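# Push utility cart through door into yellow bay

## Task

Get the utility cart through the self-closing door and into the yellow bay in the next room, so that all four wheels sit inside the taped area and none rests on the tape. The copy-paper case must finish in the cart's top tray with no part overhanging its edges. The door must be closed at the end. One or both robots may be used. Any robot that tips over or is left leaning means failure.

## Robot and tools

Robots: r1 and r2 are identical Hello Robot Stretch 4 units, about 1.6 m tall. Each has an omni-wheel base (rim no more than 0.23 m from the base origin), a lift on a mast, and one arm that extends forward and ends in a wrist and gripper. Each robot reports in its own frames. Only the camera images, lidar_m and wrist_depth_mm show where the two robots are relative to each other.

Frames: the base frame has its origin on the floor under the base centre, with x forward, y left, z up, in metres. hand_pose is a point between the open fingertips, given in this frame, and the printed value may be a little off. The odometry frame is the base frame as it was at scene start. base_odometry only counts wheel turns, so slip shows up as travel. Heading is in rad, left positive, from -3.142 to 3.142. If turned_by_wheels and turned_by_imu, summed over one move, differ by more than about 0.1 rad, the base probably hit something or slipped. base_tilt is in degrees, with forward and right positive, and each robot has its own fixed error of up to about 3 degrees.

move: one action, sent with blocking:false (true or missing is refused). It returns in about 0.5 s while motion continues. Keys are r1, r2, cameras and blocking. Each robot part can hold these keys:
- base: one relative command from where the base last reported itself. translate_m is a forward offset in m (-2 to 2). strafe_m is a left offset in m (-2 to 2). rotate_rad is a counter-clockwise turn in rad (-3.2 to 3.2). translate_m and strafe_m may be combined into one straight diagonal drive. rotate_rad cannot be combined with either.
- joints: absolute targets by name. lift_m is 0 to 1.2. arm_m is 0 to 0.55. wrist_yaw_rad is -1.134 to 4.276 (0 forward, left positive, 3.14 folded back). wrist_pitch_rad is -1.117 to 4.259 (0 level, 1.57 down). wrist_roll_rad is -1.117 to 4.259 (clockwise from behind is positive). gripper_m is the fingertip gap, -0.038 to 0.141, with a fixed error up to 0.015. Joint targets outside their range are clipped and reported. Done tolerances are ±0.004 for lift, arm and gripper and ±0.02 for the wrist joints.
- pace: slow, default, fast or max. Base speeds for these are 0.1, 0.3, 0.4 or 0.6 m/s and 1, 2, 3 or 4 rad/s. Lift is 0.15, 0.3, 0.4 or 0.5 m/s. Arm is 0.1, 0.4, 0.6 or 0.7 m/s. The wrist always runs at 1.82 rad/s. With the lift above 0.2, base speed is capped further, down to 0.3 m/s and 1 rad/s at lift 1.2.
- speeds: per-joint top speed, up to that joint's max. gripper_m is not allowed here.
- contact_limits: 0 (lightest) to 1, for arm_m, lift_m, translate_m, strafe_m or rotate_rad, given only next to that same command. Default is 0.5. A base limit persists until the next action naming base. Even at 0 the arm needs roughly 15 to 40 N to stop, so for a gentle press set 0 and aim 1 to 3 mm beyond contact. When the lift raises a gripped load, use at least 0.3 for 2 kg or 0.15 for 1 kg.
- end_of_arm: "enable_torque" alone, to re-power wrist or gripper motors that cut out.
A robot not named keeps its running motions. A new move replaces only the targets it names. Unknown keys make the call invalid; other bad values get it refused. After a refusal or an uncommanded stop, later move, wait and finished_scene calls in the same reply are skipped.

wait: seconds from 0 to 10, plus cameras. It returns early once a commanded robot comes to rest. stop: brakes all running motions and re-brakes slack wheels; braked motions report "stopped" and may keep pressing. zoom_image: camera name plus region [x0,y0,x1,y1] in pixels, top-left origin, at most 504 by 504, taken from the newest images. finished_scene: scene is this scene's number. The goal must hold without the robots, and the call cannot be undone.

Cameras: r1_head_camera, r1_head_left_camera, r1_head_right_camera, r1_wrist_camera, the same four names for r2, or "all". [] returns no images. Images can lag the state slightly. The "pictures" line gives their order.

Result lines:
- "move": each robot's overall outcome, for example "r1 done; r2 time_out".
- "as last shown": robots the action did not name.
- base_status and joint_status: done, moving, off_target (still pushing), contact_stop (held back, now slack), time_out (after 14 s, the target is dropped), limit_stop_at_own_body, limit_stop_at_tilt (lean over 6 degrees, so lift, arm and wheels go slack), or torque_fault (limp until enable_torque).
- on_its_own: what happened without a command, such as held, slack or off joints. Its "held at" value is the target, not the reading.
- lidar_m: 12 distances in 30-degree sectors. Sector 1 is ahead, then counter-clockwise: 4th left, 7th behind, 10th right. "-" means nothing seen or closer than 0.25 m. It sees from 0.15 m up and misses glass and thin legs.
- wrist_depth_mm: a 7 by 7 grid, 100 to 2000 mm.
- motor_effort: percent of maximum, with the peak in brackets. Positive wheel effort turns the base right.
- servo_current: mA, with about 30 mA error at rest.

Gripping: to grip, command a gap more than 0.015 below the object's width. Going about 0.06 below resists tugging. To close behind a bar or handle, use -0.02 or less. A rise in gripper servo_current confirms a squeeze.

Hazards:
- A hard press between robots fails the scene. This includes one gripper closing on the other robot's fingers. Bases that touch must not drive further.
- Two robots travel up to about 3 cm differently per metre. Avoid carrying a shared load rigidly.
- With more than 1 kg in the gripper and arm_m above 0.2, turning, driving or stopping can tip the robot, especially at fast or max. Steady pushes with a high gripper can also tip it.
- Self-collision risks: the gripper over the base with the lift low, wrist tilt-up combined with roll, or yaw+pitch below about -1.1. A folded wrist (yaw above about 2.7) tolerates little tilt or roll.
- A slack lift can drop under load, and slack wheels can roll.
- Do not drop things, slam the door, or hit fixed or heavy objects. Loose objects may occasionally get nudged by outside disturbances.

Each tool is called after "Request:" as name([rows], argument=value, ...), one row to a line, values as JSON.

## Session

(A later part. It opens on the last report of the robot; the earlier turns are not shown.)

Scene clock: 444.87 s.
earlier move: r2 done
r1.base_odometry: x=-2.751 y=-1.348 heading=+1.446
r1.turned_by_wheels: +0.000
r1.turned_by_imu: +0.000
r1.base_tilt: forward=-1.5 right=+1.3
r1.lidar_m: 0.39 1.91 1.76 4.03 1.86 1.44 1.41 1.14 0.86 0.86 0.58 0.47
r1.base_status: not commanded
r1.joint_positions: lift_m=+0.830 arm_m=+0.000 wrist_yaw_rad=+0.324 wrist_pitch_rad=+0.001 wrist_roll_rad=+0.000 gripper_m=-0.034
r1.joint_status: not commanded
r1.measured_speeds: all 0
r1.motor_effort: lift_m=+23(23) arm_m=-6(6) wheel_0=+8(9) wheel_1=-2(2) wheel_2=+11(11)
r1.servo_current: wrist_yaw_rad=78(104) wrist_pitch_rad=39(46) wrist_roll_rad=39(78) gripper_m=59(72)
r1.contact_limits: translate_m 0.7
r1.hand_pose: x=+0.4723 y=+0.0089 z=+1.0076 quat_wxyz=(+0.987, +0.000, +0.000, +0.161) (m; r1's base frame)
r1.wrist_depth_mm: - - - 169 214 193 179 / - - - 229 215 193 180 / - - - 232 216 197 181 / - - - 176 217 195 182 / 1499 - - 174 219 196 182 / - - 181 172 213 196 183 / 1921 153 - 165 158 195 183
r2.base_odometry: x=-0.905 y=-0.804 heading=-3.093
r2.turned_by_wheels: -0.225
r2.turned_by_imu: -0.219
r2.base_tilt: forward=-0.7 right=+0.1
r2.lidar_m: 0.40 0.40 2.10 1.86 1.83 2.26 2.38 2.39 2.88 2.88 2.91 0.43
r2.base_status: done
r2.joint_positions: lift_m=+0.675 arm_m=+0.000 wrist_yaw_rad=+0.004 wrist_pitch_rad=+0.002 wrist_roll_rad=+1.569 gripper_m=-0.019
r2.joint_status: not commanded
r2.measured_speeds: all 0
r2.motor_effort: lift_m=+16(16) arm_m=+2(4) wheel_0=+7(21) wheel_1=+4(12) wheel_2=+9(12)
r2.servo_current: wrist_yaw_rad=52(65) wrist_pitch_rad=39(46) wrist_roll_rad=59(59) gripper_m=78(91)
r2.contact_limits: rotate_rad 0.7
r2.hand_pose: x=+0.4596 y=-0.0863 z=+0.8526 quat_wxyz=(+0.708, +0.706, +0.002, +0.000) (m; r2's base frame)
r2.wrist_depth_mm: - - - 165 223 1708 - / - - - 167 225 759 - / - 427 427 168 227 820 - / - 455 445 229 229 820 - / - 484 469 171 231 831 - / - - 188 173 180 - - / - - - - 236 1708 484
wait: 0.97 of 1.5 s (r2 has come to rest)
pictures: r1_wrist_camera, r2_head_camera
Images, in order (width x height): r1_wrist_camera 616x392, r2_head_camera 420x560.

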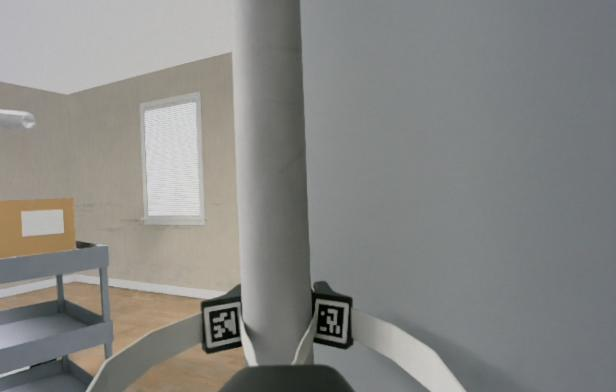

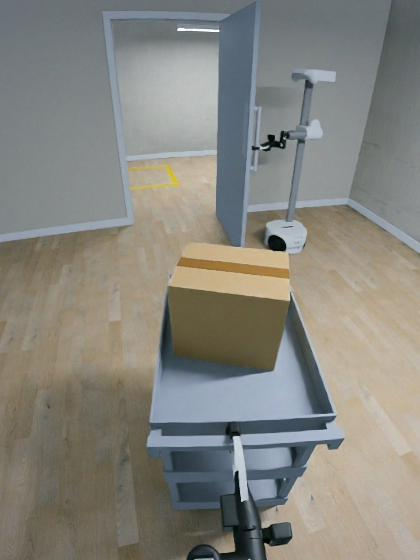

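Request:
move(blocking=false, cameras=[], r2={"base":{"translate_m":0.3,"strafe_m":-0.19},"contact_limits":{"translate_m":0.7}})

Request:
wait(seconds=2.2, cameras=[])

Request:
move(blocking=false, cameras=[], r2={"base":{"rotate_rad":0.24},"pace":"slow","contact_limits":{"rotate_rad":0.7}})

Request:
wait(seconds=1.3, cameras=["r2_head_camera"])

Scene clock: 461.03 s.
move: r2 moving
r1: as last shown
r1.turned_by_imu: -0.001
r1.base_tilt: forward=-1.5 right=+1.2
r1.lidar_m: 0.39 1.91 1.75 4.02 1.84 1.43 1.42 1.14 0.86 0.86 0.59 0.45
r1.motor_effort: lift_m=+23(23) arm_m=-6(6) wheel_0=+8(8) wheel_1=-2(2) wheel_2=+11(11)
r1.servo_current: wrist_yaw_rad=85(91) wrist_pitch_rad=46(46) wrist_roll_rad=52(52) gripper_m=65(72)
r1.contact_limits: translate_m 0.7
r1.wrist_depth_mm: - - - 169 214 192 179 / - - - 229 216 193 180 / - - - 230 217 196 181 / - - - 176 218 195 182 / 1499 - - 174 220 196 182 / - - 181 172 213 196 183 / - 152 - 166 158 194 182
r2.base_odometry: x=-0.935 y=-0.787 heading=-3.094
r2.turned_by_wheels: -0.001
r2.turned_by_imu: +0.002
r2.base_tilt: forward=-0.7 right=+0.1
r2.lidar_m: 0.37 0.42 2.11 1.89 1.87 2.27 2.40 2.41 2.90 2.86 2.88 0.45
r2.base_status: translate_m moving; strafe_m moving
r2.joint_positions: lift_m=+0.675 arm_m=+0.000 wrist_yaw_rad=+0.002 wrist_pitch_rad=+0.002 wrist_roll_rad=+1.569 gripper_m=-0.019
r2.joint_status: not commanded
r2.measured_speeds: translate_m=+0.117 strafe_m=-0.072 rotate_rad=-0.001 lift_m=+0.000 arm_m=+0.000 wrist_yaw_rad=-0.018 wrist_pitch_rad=+0.000 wrist_roll_rad=+0.000
r2.motor_effort: lift_m=+16(16) arm_m=+4(4) wheel_0=+11(17) wheel_1=-4(4) wheel_2=-17(17)
r2.servo_current: wrist_yaw_rad=46(59) wrist_pitch_rad=46(46) wrist_roll_rad=52(59) gripper_m=78(85)
r2.contact_limits: translate_m 0.7
r2.hand_pose: x=+0.4594 y=-0.0869 z=+0.8526 quat_wxyz=(+0.708, +0.706, +0.001, +0.000) (m; r2's base frame)
r2.wrist_depth_mm: - - - 171 231 1708 1182 / - - - 172 230 1708 - / - 442 436 172 231 778 - / - 455 445 231 231 820 - / - 469 455 171 232 820 - / - - 189 171 180 - - / - - 492 - 231 - 504
pictures: none
No camera images: "cameras" was empty.

Scene clock: 463.07 s.
earlier move: r2 done
r1.base_odometry: x=-2.751 y=-1.348 heading=+1.446
r1.turned_by_wheels: +0.000
r1.turned_by_imu: +0.000
r1.base_tilt: forward=-1.6 right=+1.2
r1.lidar_m: 0.37 1.54 1.53 4.03 1.83 1.42 1.40 1.14 0.86 0.86 0.57 0.46
r1.base_status: not commanded
r1.joint_positions: lift_m=+0.830 arm_m=+0.000 wrist_yaw_rad=+0.324 wrist_pitch_rad=+0.001 wrist_roll_rad=+0.000 gripper_m=-0.034
r1.joint_status: not commanded
r1.measured_speeds: all 0
r1.motor_effort: lift_m=+23(23) arm_m=-6(6) wheel_0=+8(9) wheel_1=-2(2) wheel_2=+11(11)
r1.servo_current: wrist_yaw_rad=78(98) wrist_pitch_rad=39(46) wrist_roll_rad=52(65) gripper_m=65(72)
r1.contact_limits: translate_m 0.7
r1.hand_pose: x=+0.4723 y=+0.0089 z=+1.0076 quat_wxyz=(+0.987, +0.000, +0.000, +0.161) (m; r1's base frame)
r1.wrist_depth_mm: - - - 169 215 193 179 / - - - 229 215 193 180 / - - - 231 216 197 181 / - - - 176 217 195 181 / 1308 - - 174 219 195 182 / - - 181 172 213 196 182 / - 145 - 165 158 193 183
r2.base_odometry: x=-1.213 y=-0.629 heading=-3.093
r2.turned_by_wheels: +0.001
r2.turned_by_imu: +0.005
r2.base_tilt: forward=-0.7 right=+0.1
r2.lidar_m: 0.28 0.37 2.37 2.11 2.09 2.53 2.61 2.65 2.98 2.64 2.65 0.44
r2.base_status: done
r2.joint_positions: lift_m=+0.675 arm_m=+0.000 wrist_yaw_rad=+0.007 wrist_pitch_rad=+0.002 wrist_roll_rad=+1.569 gripper_m=-0.019
r2.joint_status: not commanded
r2.measured_speeds: all 0
r2.motor_effort: lift_m=+16(16) arm_m=+4(5) wheel_0=+6(17) wheel_1=-3(6) wheel_2=-2(23)
r2.servo_current: wrist_yaw_rad=59(72) wrist_pitch_rad=46(46) wrist_roll_rad=33(59) gripper_m=78(85)
r2.contact_limits: translate_m 0.7
r2.hand_pose: x=+0.4599 y=-0.0854 z=+0.8526 quat_wxyz=(+0.708, +0.706, +0.003, +0.002) (m; r2's base frame)
r2.wrist_depth_mm: - - - 312 - 1366 1060 / - - - 301 347 1499 410 / - - - 220 296 1708 500 / - - - 202 268 1708 - / - 466 459 186 243 842 - / - 445 188 169 179 - - / - 430 421 - 213 - -
wait: 2.03 of 2.2 s (r2 has come to rest)
pictures: none
No camera images: "cameras" was empty.

Scene clock: 463.57 s.
move: r2 moving
r1: as last shown
r1.lidar_m: 0.39 1.53 1.57 4.03 1.85 1.44 1.41 1.17 0.88 0.84 0.59 0.45
r1.servo_current: wrist_yaw_rad=65(91) wrist_pitch_rad=39(46) wrist_roll_rad=59(65) gripper_m=65(65)
r1.contact_limits: translate_m 0.7
r1.wrist_depth_mm: - - - 169 213 193 179 / - - - 229 216 193 179 / - - - 231 216 196 180 / - - - 177 217 195 181 / 1336 - - 174 219 196 182 / - - 181 172 213 196 183 / - 145 - 166 158 193 183
r2.base_odometry: x=-1.213 y=-0.629 heading=-2.970
r2.turned_by_wheels: +0.123
r2.turned_by_imu: +0.117
r2.base_tilt: forward=-0.7 right=+0.1
r2.lidar_m: 0.31 0.55 2.27 2.10 2.14 2.79 2.64 2.70 2.84 2.63 2.71 0.45
r2.base_status: rotate_rad moving
r2.joint_positions: lift_m=+0.675 arm_m=+0.000 wrist_yaw_rad=-0.019 wrist_pitch_rad=+0.002 wrist_roll_rad=+1.569 gripper_m=-0.019
r2.joint_status: not commanded
r2.measured_speeds: translate_m=+0.002 strafe_m=+0.000 rotate_rad=+0.470 lift_m=+0.000 arm_m=+0.000 wrist_yaw_rad=-0.064 wrist_pitch_rad=+0.000 wrist_roll_rad=+0.000
r2.motor_effort: lift_m=+16(16) arm_m=+4(4) wheel_0=-10(13) wheel_1=-9(9) wheel_2=-19(20)
r2.servo_current: wrist_yaw_rad=111(111) wrist_pitch_rad=39(46) wrist_roll_rad=46(52) gripper_m=78(85)
r2.contact_limits: rotate_rad 0.7
r2.hand_pose: x=+0.4576 y=-0.0928 z=+0.8526 quat_wxyz=(+0.708, +0.706, -0.006, -0.007) (m; r2's base frame)
r2.wrist_depth_mm: - - - 312 332 338 343 / - - - 287 309 1708 1229 / - - - 210 278 1708 - / - - - 195 258 768 - / - 459 459 181 237 842 - / - 442 190 167 180 - - / - - 427 - 212 - -
pictures: none
No camera images: "cameras" was empty.

Scene clock: 464.53 s.
earlier move: r2 done
r1.base_odometry: x=-2.751 y=-1.348 heading=+1.446
r1.turned_by_wheels: +0.000
r1.turned_by_imu: +0.000
r1.base_tilt: forward=-1.6 right=+1.3
r1.lidar_m: 0.39 1.52 1.59 4.00 1.84 1.44 1.41 1.14 0.88 0.86 0.58 0.44
r1.base_status: not commanded
r1.joint_positions: lift_m=+0.830 arm_m=+0.000 wrist_yaw_rad=+0.324 wrist_pitch_rad=+0.001 wrist_roll_rad=+0.000 gripper_m=-0.034
r1.joint_status: not commanded
r1.measured_speeds: all 0
r1.motor_effort: lift_m=+23(23) arm_m=-6(6) wheel_0=+9(9) wheel_1=-2(2) wheel_2=+11(11)
r1.servo_current: wrist_yaw_rad=85(98) wrist_pitch_rad=46(46) wrist_roll_rad=52(65) gripper_m=72(72)
r1.contact_limits: translate_m 0.7
r1.hand_pose: x=+0.4723 y=+0.0089 z=+1.0076 quat_wxyz=(+0.987, +0.000, +0.000, +0.161) (m; r1's base frame)
r1.wrist_depth_mm: - - - 169 215 192 179 / - - - 230 215 194 180 / - - - 231 216 196 181 / - - - 176 217 195 181 / 1336 - - 174 220 196 182 / - - 182 172 212 196 182 / - 145 - 165 158 193 183
r2.base_odometry: x=-1.214 y=-0.629 heading=-2.853
r2.turned_by_wheels: +0.117
r2.turned_by_imu: +0.105
r2.base_tilt: forward=-0.7 right=+0.1
r2.lidar_m: 0.35 2.97 2.19 2.10 2.17 2.77 2.65 2.75 2.74 2.64 2.76 0.44
r2.base_status: done
r2.joint_positions: lift_m=+0.675 arm_m=+0.000 wrist_yaw_rad=+0.003 wrist_pitch_rad=+0.002 wrist_roll_rad=+1.569 gripper_m=-0.019
r2.joint_status: not commanded
r2.measured_speeds: all 0
r2.motor_effort: lift_m=+16(16) arm_m=-4(4) wheel_0=-1(16) wheel_1=-4(9) wheel_2=+1(22)
r2.servo_current: wrist_yaw_rad=33(117) wrist_pitch_rad=39(52) wrist_roll_rad=52(59) gripper_m=78(85)
r2.contact_limits: rotate_rad 0.7
r2.hand_pose: x=+0.4596 y=-0.0866 z=+0.8526 quat_wxyz=(+0.708, +0.706, +0.002, +0.000) (m; r2's base frame)
r2.wrist_depth_mm: - - - 200 263 1708 1229 / - - - 194 257 1708 492 / - - - 187 250 831 - / - 452 452 182 241 842 - / - 455 452 178 236 831 - / - 459 189 173 180 - - / - - 462 - 224 - -
wait: 0.97 of 1.3 s (r2 has come to rest)
pictures: r2_head_camera
Images, in order (width x height): r2_head_camera 420x560.

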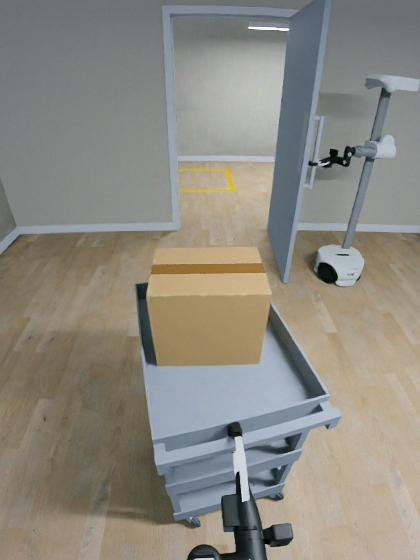

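Request:
move(blocking=false, cameras=[], r2={"base":{"translate_m":0.03,"strafe_m":0.24},"contact_limits":{"translate_m":0.7}})

Request:
wait(seconds=2.2, cameras=["r2_head_camera"])

Scene clock: 473.97 s.
move: r2 moving
r1: as last shown
r1.base_tilt: forward=-1.6 right=+1.2
r1.lidar_m: 0.39 1.54 1.60 4.02 1.84 1.43 1.40 1.15 0.88 0.86 0.59 0.45
r1.motor_effort: lift_m=+23(23) arm_m=-6(6) wheel_0=+8(9) wheel_1=-2(2) wheel_2=+11(11)
r1.servo_current: wrist_yaw_rad=104(104) wrist_pitch_rad=39(46) wrist_roll_rad=39(59) gripper_m=72(72)
r1.contact_limits: translate_m 0.7
r1.wrist_depth_mm: - - - 169 215 193 179 / - - - 229 215 193 180 / - - - 230 216 197 181 / - - - 176 218 195 182 / 1366 - - 174 219 196 182 / - - 181 172 212 197 182 / - 146 - 166 158 193 182
r2.base_odometry: x=-1.208 y=-0.662 heading=-2.855
r2.turned_by_wheels: -0.001
r2.turned_by_imu: -0.001
r2.base_tilt: forward=-0.7 right=+0.0
r2.lidar_m: 0.36 2.94 2.14 2.08 2.15 2.77 2.65 2.79 2.77 2.67 2.80 0.43
r2.base_status: translate_m moving; strafe_m moving
r2.joint_positions: lift_m=+0.675 arm_m=+0.000 wrist_yaw_rad=-0.008 wrist_pitch_rad=+0.002 wrist_roll_rad=+1.569 gripper_m=-0.019
r2.joint_status: not commanded
r2.measured_speeds: translate_m=+0.014 strafe_m=+0.130 rotate_rad=+0.002 lift_m=+0.000 arm_m=+0.000 wrist_yaw_rad=-0.012 wrist_pitch_rad=+0.000 wrist_roll_rad=+0.000
r2.motor_effort: lift_m=+16(16) arm_m=-4(4) wheel_0=-17(17) wheel_1=+10(10) wheel_2=-10(10)
r2.servo_current: wrist_yaw_rad=52(52) wrist_pitch_rad=39(46) wrist_roll_rad=46(65) gripper_m=72(78)
r2.contact_limits: translate_m 0.7
r2.hand_pose: x=+0.4586 y=-0.0897 z=+0.8526 quat_wxyz=(+0.708, +0.706, -0.002, -0.004) (m; r2's base frame)
r2.wrist_depth_mm: - - - 203 267 1708 1205 / - - - 196 260 1661 492 / - - - 189 251 759 - / - 452 455 182 242 842 - / - 459 455 178 236 831 - / - 459 188 171 180 - - / - - 459 - 222 - -
pictures: none
No camera images: "cameras" was empty.

Scene clock: 475.63 s.
earlier move: r2 done
r1.base_odometry: x=-2.751 y=-1.348 heading=+1.446
r1.turned_by_wheels: +0.000
r1.turned_by_imu: +0.000
r1.base_tilt: forward=-1.6 right=+1.2
r1.lidar_m: 0.37 1.58 1.67 4.05 1.84 1.43 1.40 1.14 0.86 0.87 0.58 0.46
r1.base_status: not commanded
r1.joint_positions: lift_m=+0.830 arm_m=+0.000 wrist_yaw_rad=+0.324 wrist_pitch_rad=+0.001 wrist_roll_rad=+0.000 gripper_m=-0.034
r1.joint_status: not commanded
r1.measured_speeds: all 0
r1.motor_effort: lift_m=+23(23) arm_m=-6(6) wheel_0=+8(9) wheel_1=-2(2) wheel_2=+11(11)
r1.servo_current: wrist_yaw_rad=98(104) wrist_pitch_rad=39(46) wrist_roll_rad=46(65) gripper_m=65(72)
r1.contact_limits: translate_m 0.7
r1.hand_pose: x=+0.4723 y=+0.0089 z=+1.0076 quat_wxyz=(+0.987, +0.000, +0.000, +0.161) (m; r1's base frame)
r1.wrist_depth_mm: - - - 169 215 193 179 / - - - 230 214 194 180 / - - - 231 216 197 181 / - - - 176 217 195 182 / 1430 1576 - 174 220 196 181 / - - 180 172 213 197 183 / 1576 145 - 166 158 194 183
r2.base_odometry: x=-1.174 y=-0.868 heading=-2.854
r2.turned_by_wheels: +0.001
r2.turned_by_imu: +0.000
r2.base_tilt: forward=-0.7 right=+0.0
r2.lidar_m: 0.40 2.63 1.95 1.85 1.91 2.74 2.68 2.80 2.97 2.87 3.00 0.41
r2.base_status: done
r2.joint_positions: lift_m=+0.675 arm_m=+0.000 wrist_yaw_rad=-0.002 wrist_pitch_rad=+0.002 wrist_roll_rad=+1.569 gripper_m=-0.019
r2.joint_status: not commanded
r2.measured_speeds: all 0
r2.motor_effort: lift_m=+16(16) arm_m=-4(4) wheel_0=-3(20) wheel_1=+2(11) wheel_2=-4(12)
r2.servo_current: wrist_yaw_rad=52(65) wrist_pitch_rad=39(46) wrist_roll_rad=46(65) gripper_m=78(85)
r2.contact_limits: translate_m 0.7
r2.hand_pose: x=+0.4592 y=-0.0879 z=+0.8526 quat_wxyz=(+0.708, +0.706, +0.000, -0.001) (m; r2's base frame)
r2.wrist_depth_mm: - - - 156 211 741 - / - - 418 158 216 - - / - 433 427 162 220 809 - / - 466 455 166 225 831 - / - - 480 169 230 - - / - - 187 172 181 1756 - / - - - - - 1863 1182
wait: 1.67 of 2.2 s (r2 has come to rest)
pictures: r2_head_camera
Images, in order (width x height): r2_head_camera 420x560.

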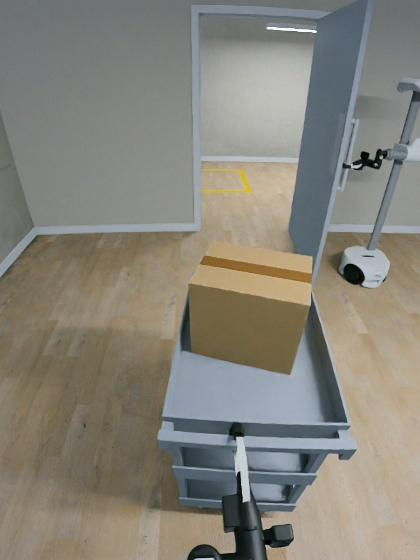

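Request:
move(blocking=false, cameras=[], r2={"base":{"translate_m":0.7,"strafe_m":-0.045},"contact_limits":{"translate_m":0.7}})

Request:
wait(seconds=3.5, cameras=["r2_head_camera"])

Scene clock: 481.83 s.
move: r2 moving
r1: as last shown
r1.base_tilt: forward=-1.5 right=+1.2
r1.lidar_m: 0.38 1.55 1.63 4.01 1.81 1.42 1.40 1.16 0.88 0.85 0.61 0.47
r1.motor_effort: lift_m=+23(23) arm_m=-6(6) wheel_0=+9(9) wheel_1=-2(2) wheel_2=+11(11)
r1.servo_current: wrist_yaw_rad=98(98) wrist_pitch_rad=33(46) wrist_roll_rad=59(59) gripper_m=65(72)
r1.contact_limits: translate_m 0.7
r1.wrist_depth_mm: - - - 169 215 192 179 / - - - 229 216 193 180 / - - - 231 218 196 181 / - - - 176 217 195 181 / 1464 1537 - 173 219 196 182 / - - 180 172 213 198 183 / 1537 145 - 166 158 194 183
r2.base_odometry: x=-1.205 y=-0.875 heading=-2.854
r2.turned_by_wheels: +0.000
r2.turned_by_imu: +0.004
r2.base_tilt: forward=-0.7 right=+0.1
r2.lidar_m: 0.42 2.64 1.94 1.86 1.90 2.77 2.71 2.84 2.98 2.86 3.01 0.41
r2.base_status: translate_m moving; strafe_m moving
r2.joint_positions: lift_m=+0.675 arm_m=+0.000 wrist_yaw_rad=-0.002 wrist_pitch_rad=+0.002 wrist_roll_rad=+1.569 gripper_m=-0.019
r2.joint_status: not commanded
r2.measured_speeds: translate_m=+0.124 strafe_m=-0.012 rotate_rad=+0.003 lift_m=+0.000 arm_m=+0.000 wrist_yaw_rad=+0.000 wrist_pitch_rad=+0.000 wrist_roll_rad=+0.000
r2.motor_effort: lift_m=+16(16) arm_m=+4(4) wheel_0=+7(17) wheel_1=+9(10) wheel_2=-19(20)
r2.servo_current: wrist_yaw_rad=39(59) wrist_pitch_rad=39(46) wrist_roll_rad=39(52) gripper_m=72(78)
r2.contact_limits: translate_m 0.7
r2.hand_pose: x=+0.4591 y=-0.0880 z=+0.8526 quat_wxyz=(+0.708, +0.706, +0.000, -0.002) (m; r2's base frame)
r2.wrist_depth_mm: - - - 154 209 750 - / - - 415 211 213 768 - / - 433 427 160 218 - - / - 462 452 165 224 - - / - - 477 168 228 - - / - - 188 170 180 1708 521 / - - - - 238 1921 1205
pictures: none
No camera images: "cameras" was empty.

Scene clock: 485.17 s.
earlier move: r2 done
r1.base_odometry: x=-2.751 y=-1.348 heading=+1.446
r1.turned_by_wheels: +0.000
r1.turned_by_imu: +0.000
r1.base_tilt: forward=-1.6 right=+1.2
r1.lidar_m: 0.37 1.32 1.94 4.04 1.85 1.45 1.41 1.14 0.89 0.83 0.59 0.46
r1.base_status: not commanded
r1.joint_positions: lift_m=+0.830 arm_m=+0.000 wrist_yaw_rad=+0.324 wrist_pitch_rad=+0.001 wrist_roll_rad=+0.000 gripper_m=-0.034
r1.joint_status: not commanded
r1.measured_speeds: all 0
r1.motor_effort: lift_m=+23(23) arm_m=-6(6) wheel_0=+8(9) wheel_1=-2(2) wheel_2=+11(11)
r1.servo_current: wrist_yaw_rad=85(104) wrist_pitch_rad=33(59) wrist_roll_rad=46(65) gripper_m=65(78)
r1.contact_limits: translate_m 0.7
r1.hand_pose: x=+0.4723 y=+0.0089 z=+1.0076 quat_wxyz=(+0.987, +0.000, +0.000, +0.161) (m; r1's base frame)
r1.wrist_depth_mm: - - - 169 214 193 179 / - - - 229 216 193 180 / - - - 231 216 197 181 / - - 1281 176 217 196 182 / - - 1229 174 218 196 182 / - - 178 172 213 197 182 / - 153 165 166 158 194 183
r2.base_odometry: x=-1.858 y=-1.023 heading=-2.853
r2.turned_by_wheels: +0.000
r2.turned_by_imu: +0.005
r2.base_tilt: forward=-0.7 right=+0.1
r2.lidar_m: 0.37 2.57 1.96 1.90 1.98 2.80 3.42 3.53 2.94 2.86 1.90 0.45
r2.base_status: done
r2.joint_positions: lift_m=+0.675 arm_m=+0.000 wrist_yaw_rad=+0.003 wrist_pitch_rad=+0.002 wrist_roll_rad=+1.569 gripper_m=-0.019
r2.joint_status: not commanded
r2.measured_speeds: all 0
r2.motor_effort: lift_m=+16(16) arm_m=+4(5) wheel_0=+6(18) wheel_1=+4(11) wheel_2=-3(20)
r2.servo_current: wrist_yaw_rad=46(59) wrist_pitch_rad=46(46) wrist_roll_rad=59(65) gripper_m=72(85)
r2.contact_limits: translate_m 0.7
r2.hand_pose: x=+0.4595 y=-0.0866 z=+0.8526 quat_wxyz=(+0.708, +0.706, +0.002, +0.000) (m; r2's base frame)
r2.wrist_depth_mm: - - - 199 263 1661 1205 / - - - 193 257 1661 492 / - - - 187 248 820 - / - 452 455 182 242 842 - / - 455 455 178 235 - - / - 459 187 172 181 - - / - - 462 - - - -
wait: 3.33 of 3.5 s (r2 has come to rest)
pictures: r2_head_camera
Images, in order (width x height): r2_head_camera 420x560.

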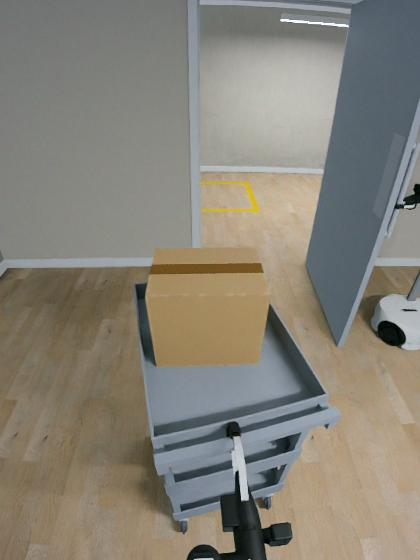

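Request:
move(blocking=false, cameras=[], r2={"base":{"translate_m":-0.25,"strafe_m":0.38},"contact_limits":{"translate_m":0.7}})

Request:
wait(seconds=2.8, cameras=["r2_head_camera"])

Scene clock: 491.03 s.
move: r2 moving
r1: as last shown
r1.lidar_m: 0.40 1.30 1.97 4.02 1.85 1.42 1.39 1.16 0.89 0.85 0.58 0.45
r1.servo_current: wrist_yaw_rad=78(98) wrist_pitch_rad=46(46) wrist_roll_rad=39(72) gripper_m=59(78)
r1.contact_limits: translate_m 0.7
r1.wrist_depth_mm: - - - 169 214 193 179 / - - - 229 216 193 179 / - - - 232 216 197 181 / - - 1255 176 218 196 181 / - - 1205 174 219 196 182 / - - 178 172 213 196 182 / - 152 165 166 158 194 183
r2.base_odometry: x=-1.834 y=-1.044 heading=-2.854
r2.turned_by_wheels: +0.000
r2.turned_by_imu: +0.000
r2.base_tilt: forward=-0.7 right=+0.1
r2.lidar_m: 0.37 2.59 1.95 1.86 1.96 2.70 3.42 3.49 2.96 2.88 1.95 0.44
r2.base_status: translate_m moving; strafe_m moving
r2.joint_positions: lift_m=+0.675 arm_m=+0.000 wrist_yaw_rad=-0.004 wrist_pitch_rad=+0.002 wrist_roll_rad=+1.569 gripper_m=-0.019
r2.joint_status: not commanded
r2.measured_speeds: translate_m=-0.068 strafe_m=+0.102 rotate_rad=-0.004 lift_m=+0.000 arm_m=+0.000 wrist_yaw_rad=-0.036 wrist_pitch_rad=+0.000 wrist_roll_rad=+0.000
r2.motor_effort: lift_m=+16(16) arm_m=+2(5) wheel_0=-17(20) wheel_1=+7(7) wheel_2=+9(12)
r2.servo_current: wrist_yaw_rad=52(59) wrist_pitch_rad=39(46) wrist_roll_rad=65(65) gripper_m=78(78)
r2.contact_limits: translate_m 0.7
r2.hand_pose: x=+0.4589 y=-0.0886 z=+0.8526 quat_wxyz=(+0.708, +0.706, -0.001, -0.002) (m; r2's base frame)
r2.wrist_depth_mm: - - - 202 266 1618 1205 / - - - 195 258 1708 492 / - - - 188 252 820 - / - 459 452 182 242 854 - / - 462 455 178 236 - - / - 455 188 172 180 - - / - - 459 - - - -
pictures: none
No camera images: "cameras" was empty.

Scene clock: 493.53 s.
earlier move: r2 done
r1.base_odometry: x=-2.751 y=-1.348 heading=+1.446
r1.turned_by_wheels: +0.000
r1.turned_by_imu: +0.000
r1.base_tilt: forward=-1.6 right=+1.2
r1.lidar_m: 0.40 1.51 4.97 4.05 1.84 1.43 1.40 1.14 0.88 0.86 0.61 0.45
r1.base_status: not commanded
r1.joint_positions: lift_m=+0.830 arm_m=+0.000 wrist_yaw_rad=+0.324 wrist_pitch_rad=+0.001 wrist_roll_rad=+0.000 gripper_m=-0.034
r1.joint_status: not commanded
r1.measured_speeds: all 0
r1.motor_effort: lift_m=+23(23) arm_m=-6(6) wheel_0=+8(9) wheel_1=-2(2) wheel_2=+11(11)
r1.servo_current: wrist_yaw_rad=72(98) wrist_pitch_rad=39(52) wrist_roll_rad=39(72) gripper_m=72(78)
r1.contact_limits: translate_m 0.7
r1.hand_pose: x=+0.4723 y=+0.0089 z=+1.0076 quat_wxyz=(+0.987, +0.000, +0.000, +0.161) (m; r1's base frame)
r1.wrist_depth_mm: - - - 169 215 193 179 / - - - 230 215 193 180 / - - - 231 217 196 181 / - - 1499 176 218 195 181 / - - 1366 174 219 196 182 / - - 179 172 212 197 182 / - 153 174 166 158 194 183
r2.base_odometry: x=-1.510 y=-1.316 heading=-2.853
r2.turned_by_wheels: +0.001
r2.turned_by_imu: +0.000
r2.base_tilt: forward=-0.7 right=+0.1
r2.lidar_m: 0.41 2.11 1.56 1.52 1.61 2.26 3.14 3.27 3.31 3.23 0.43 0.38
r2.base_status: done
r2.joint_positions: lift_m=+0.675 arm_m=+0.000 wrist_yaw_rad=+0.003 wrist_pitch_rad=+0.002 wrist_roll_rad=+1.569 gripper_m=-0.019
r2.joint_status: not commanded
r2.measured_speeds: all 0
r2.motor_effort: lift_m=+16(16) arm_m=-3(5) wheel_0=-1(20) wheel_1=+3(7) wheel_2=+4(18)
r2.servo_current: wrist_yaw_rad=39(65) wrist_pitch_rad=39(52) wrist_roll_rad=52(65) gripper_m=72(85)
r2.contact_limits: translate_m 0.7
r2.hand_pose: x=+0.4595 y=-0.0867 z=+0.8526 quat_wxyz=(+0.708, +0.706, +0.002, +0.000) (m; r2's base frame)
r2.wrist_depth_mm: - 362 362 124 178 - - / - 387 384 128 186 - - / - 436 424 138 198 - - / - 492 473 149 210 - - / - - - 158 224 1756 - / - - 188 170 179 1618 484 / - - - - - 1863 1182
wait: 2.50 of 2.8 s (r2 has come to rest)
pictures: r2_head_camera
Images, in order (width x height): r2_head_camera 420x560.

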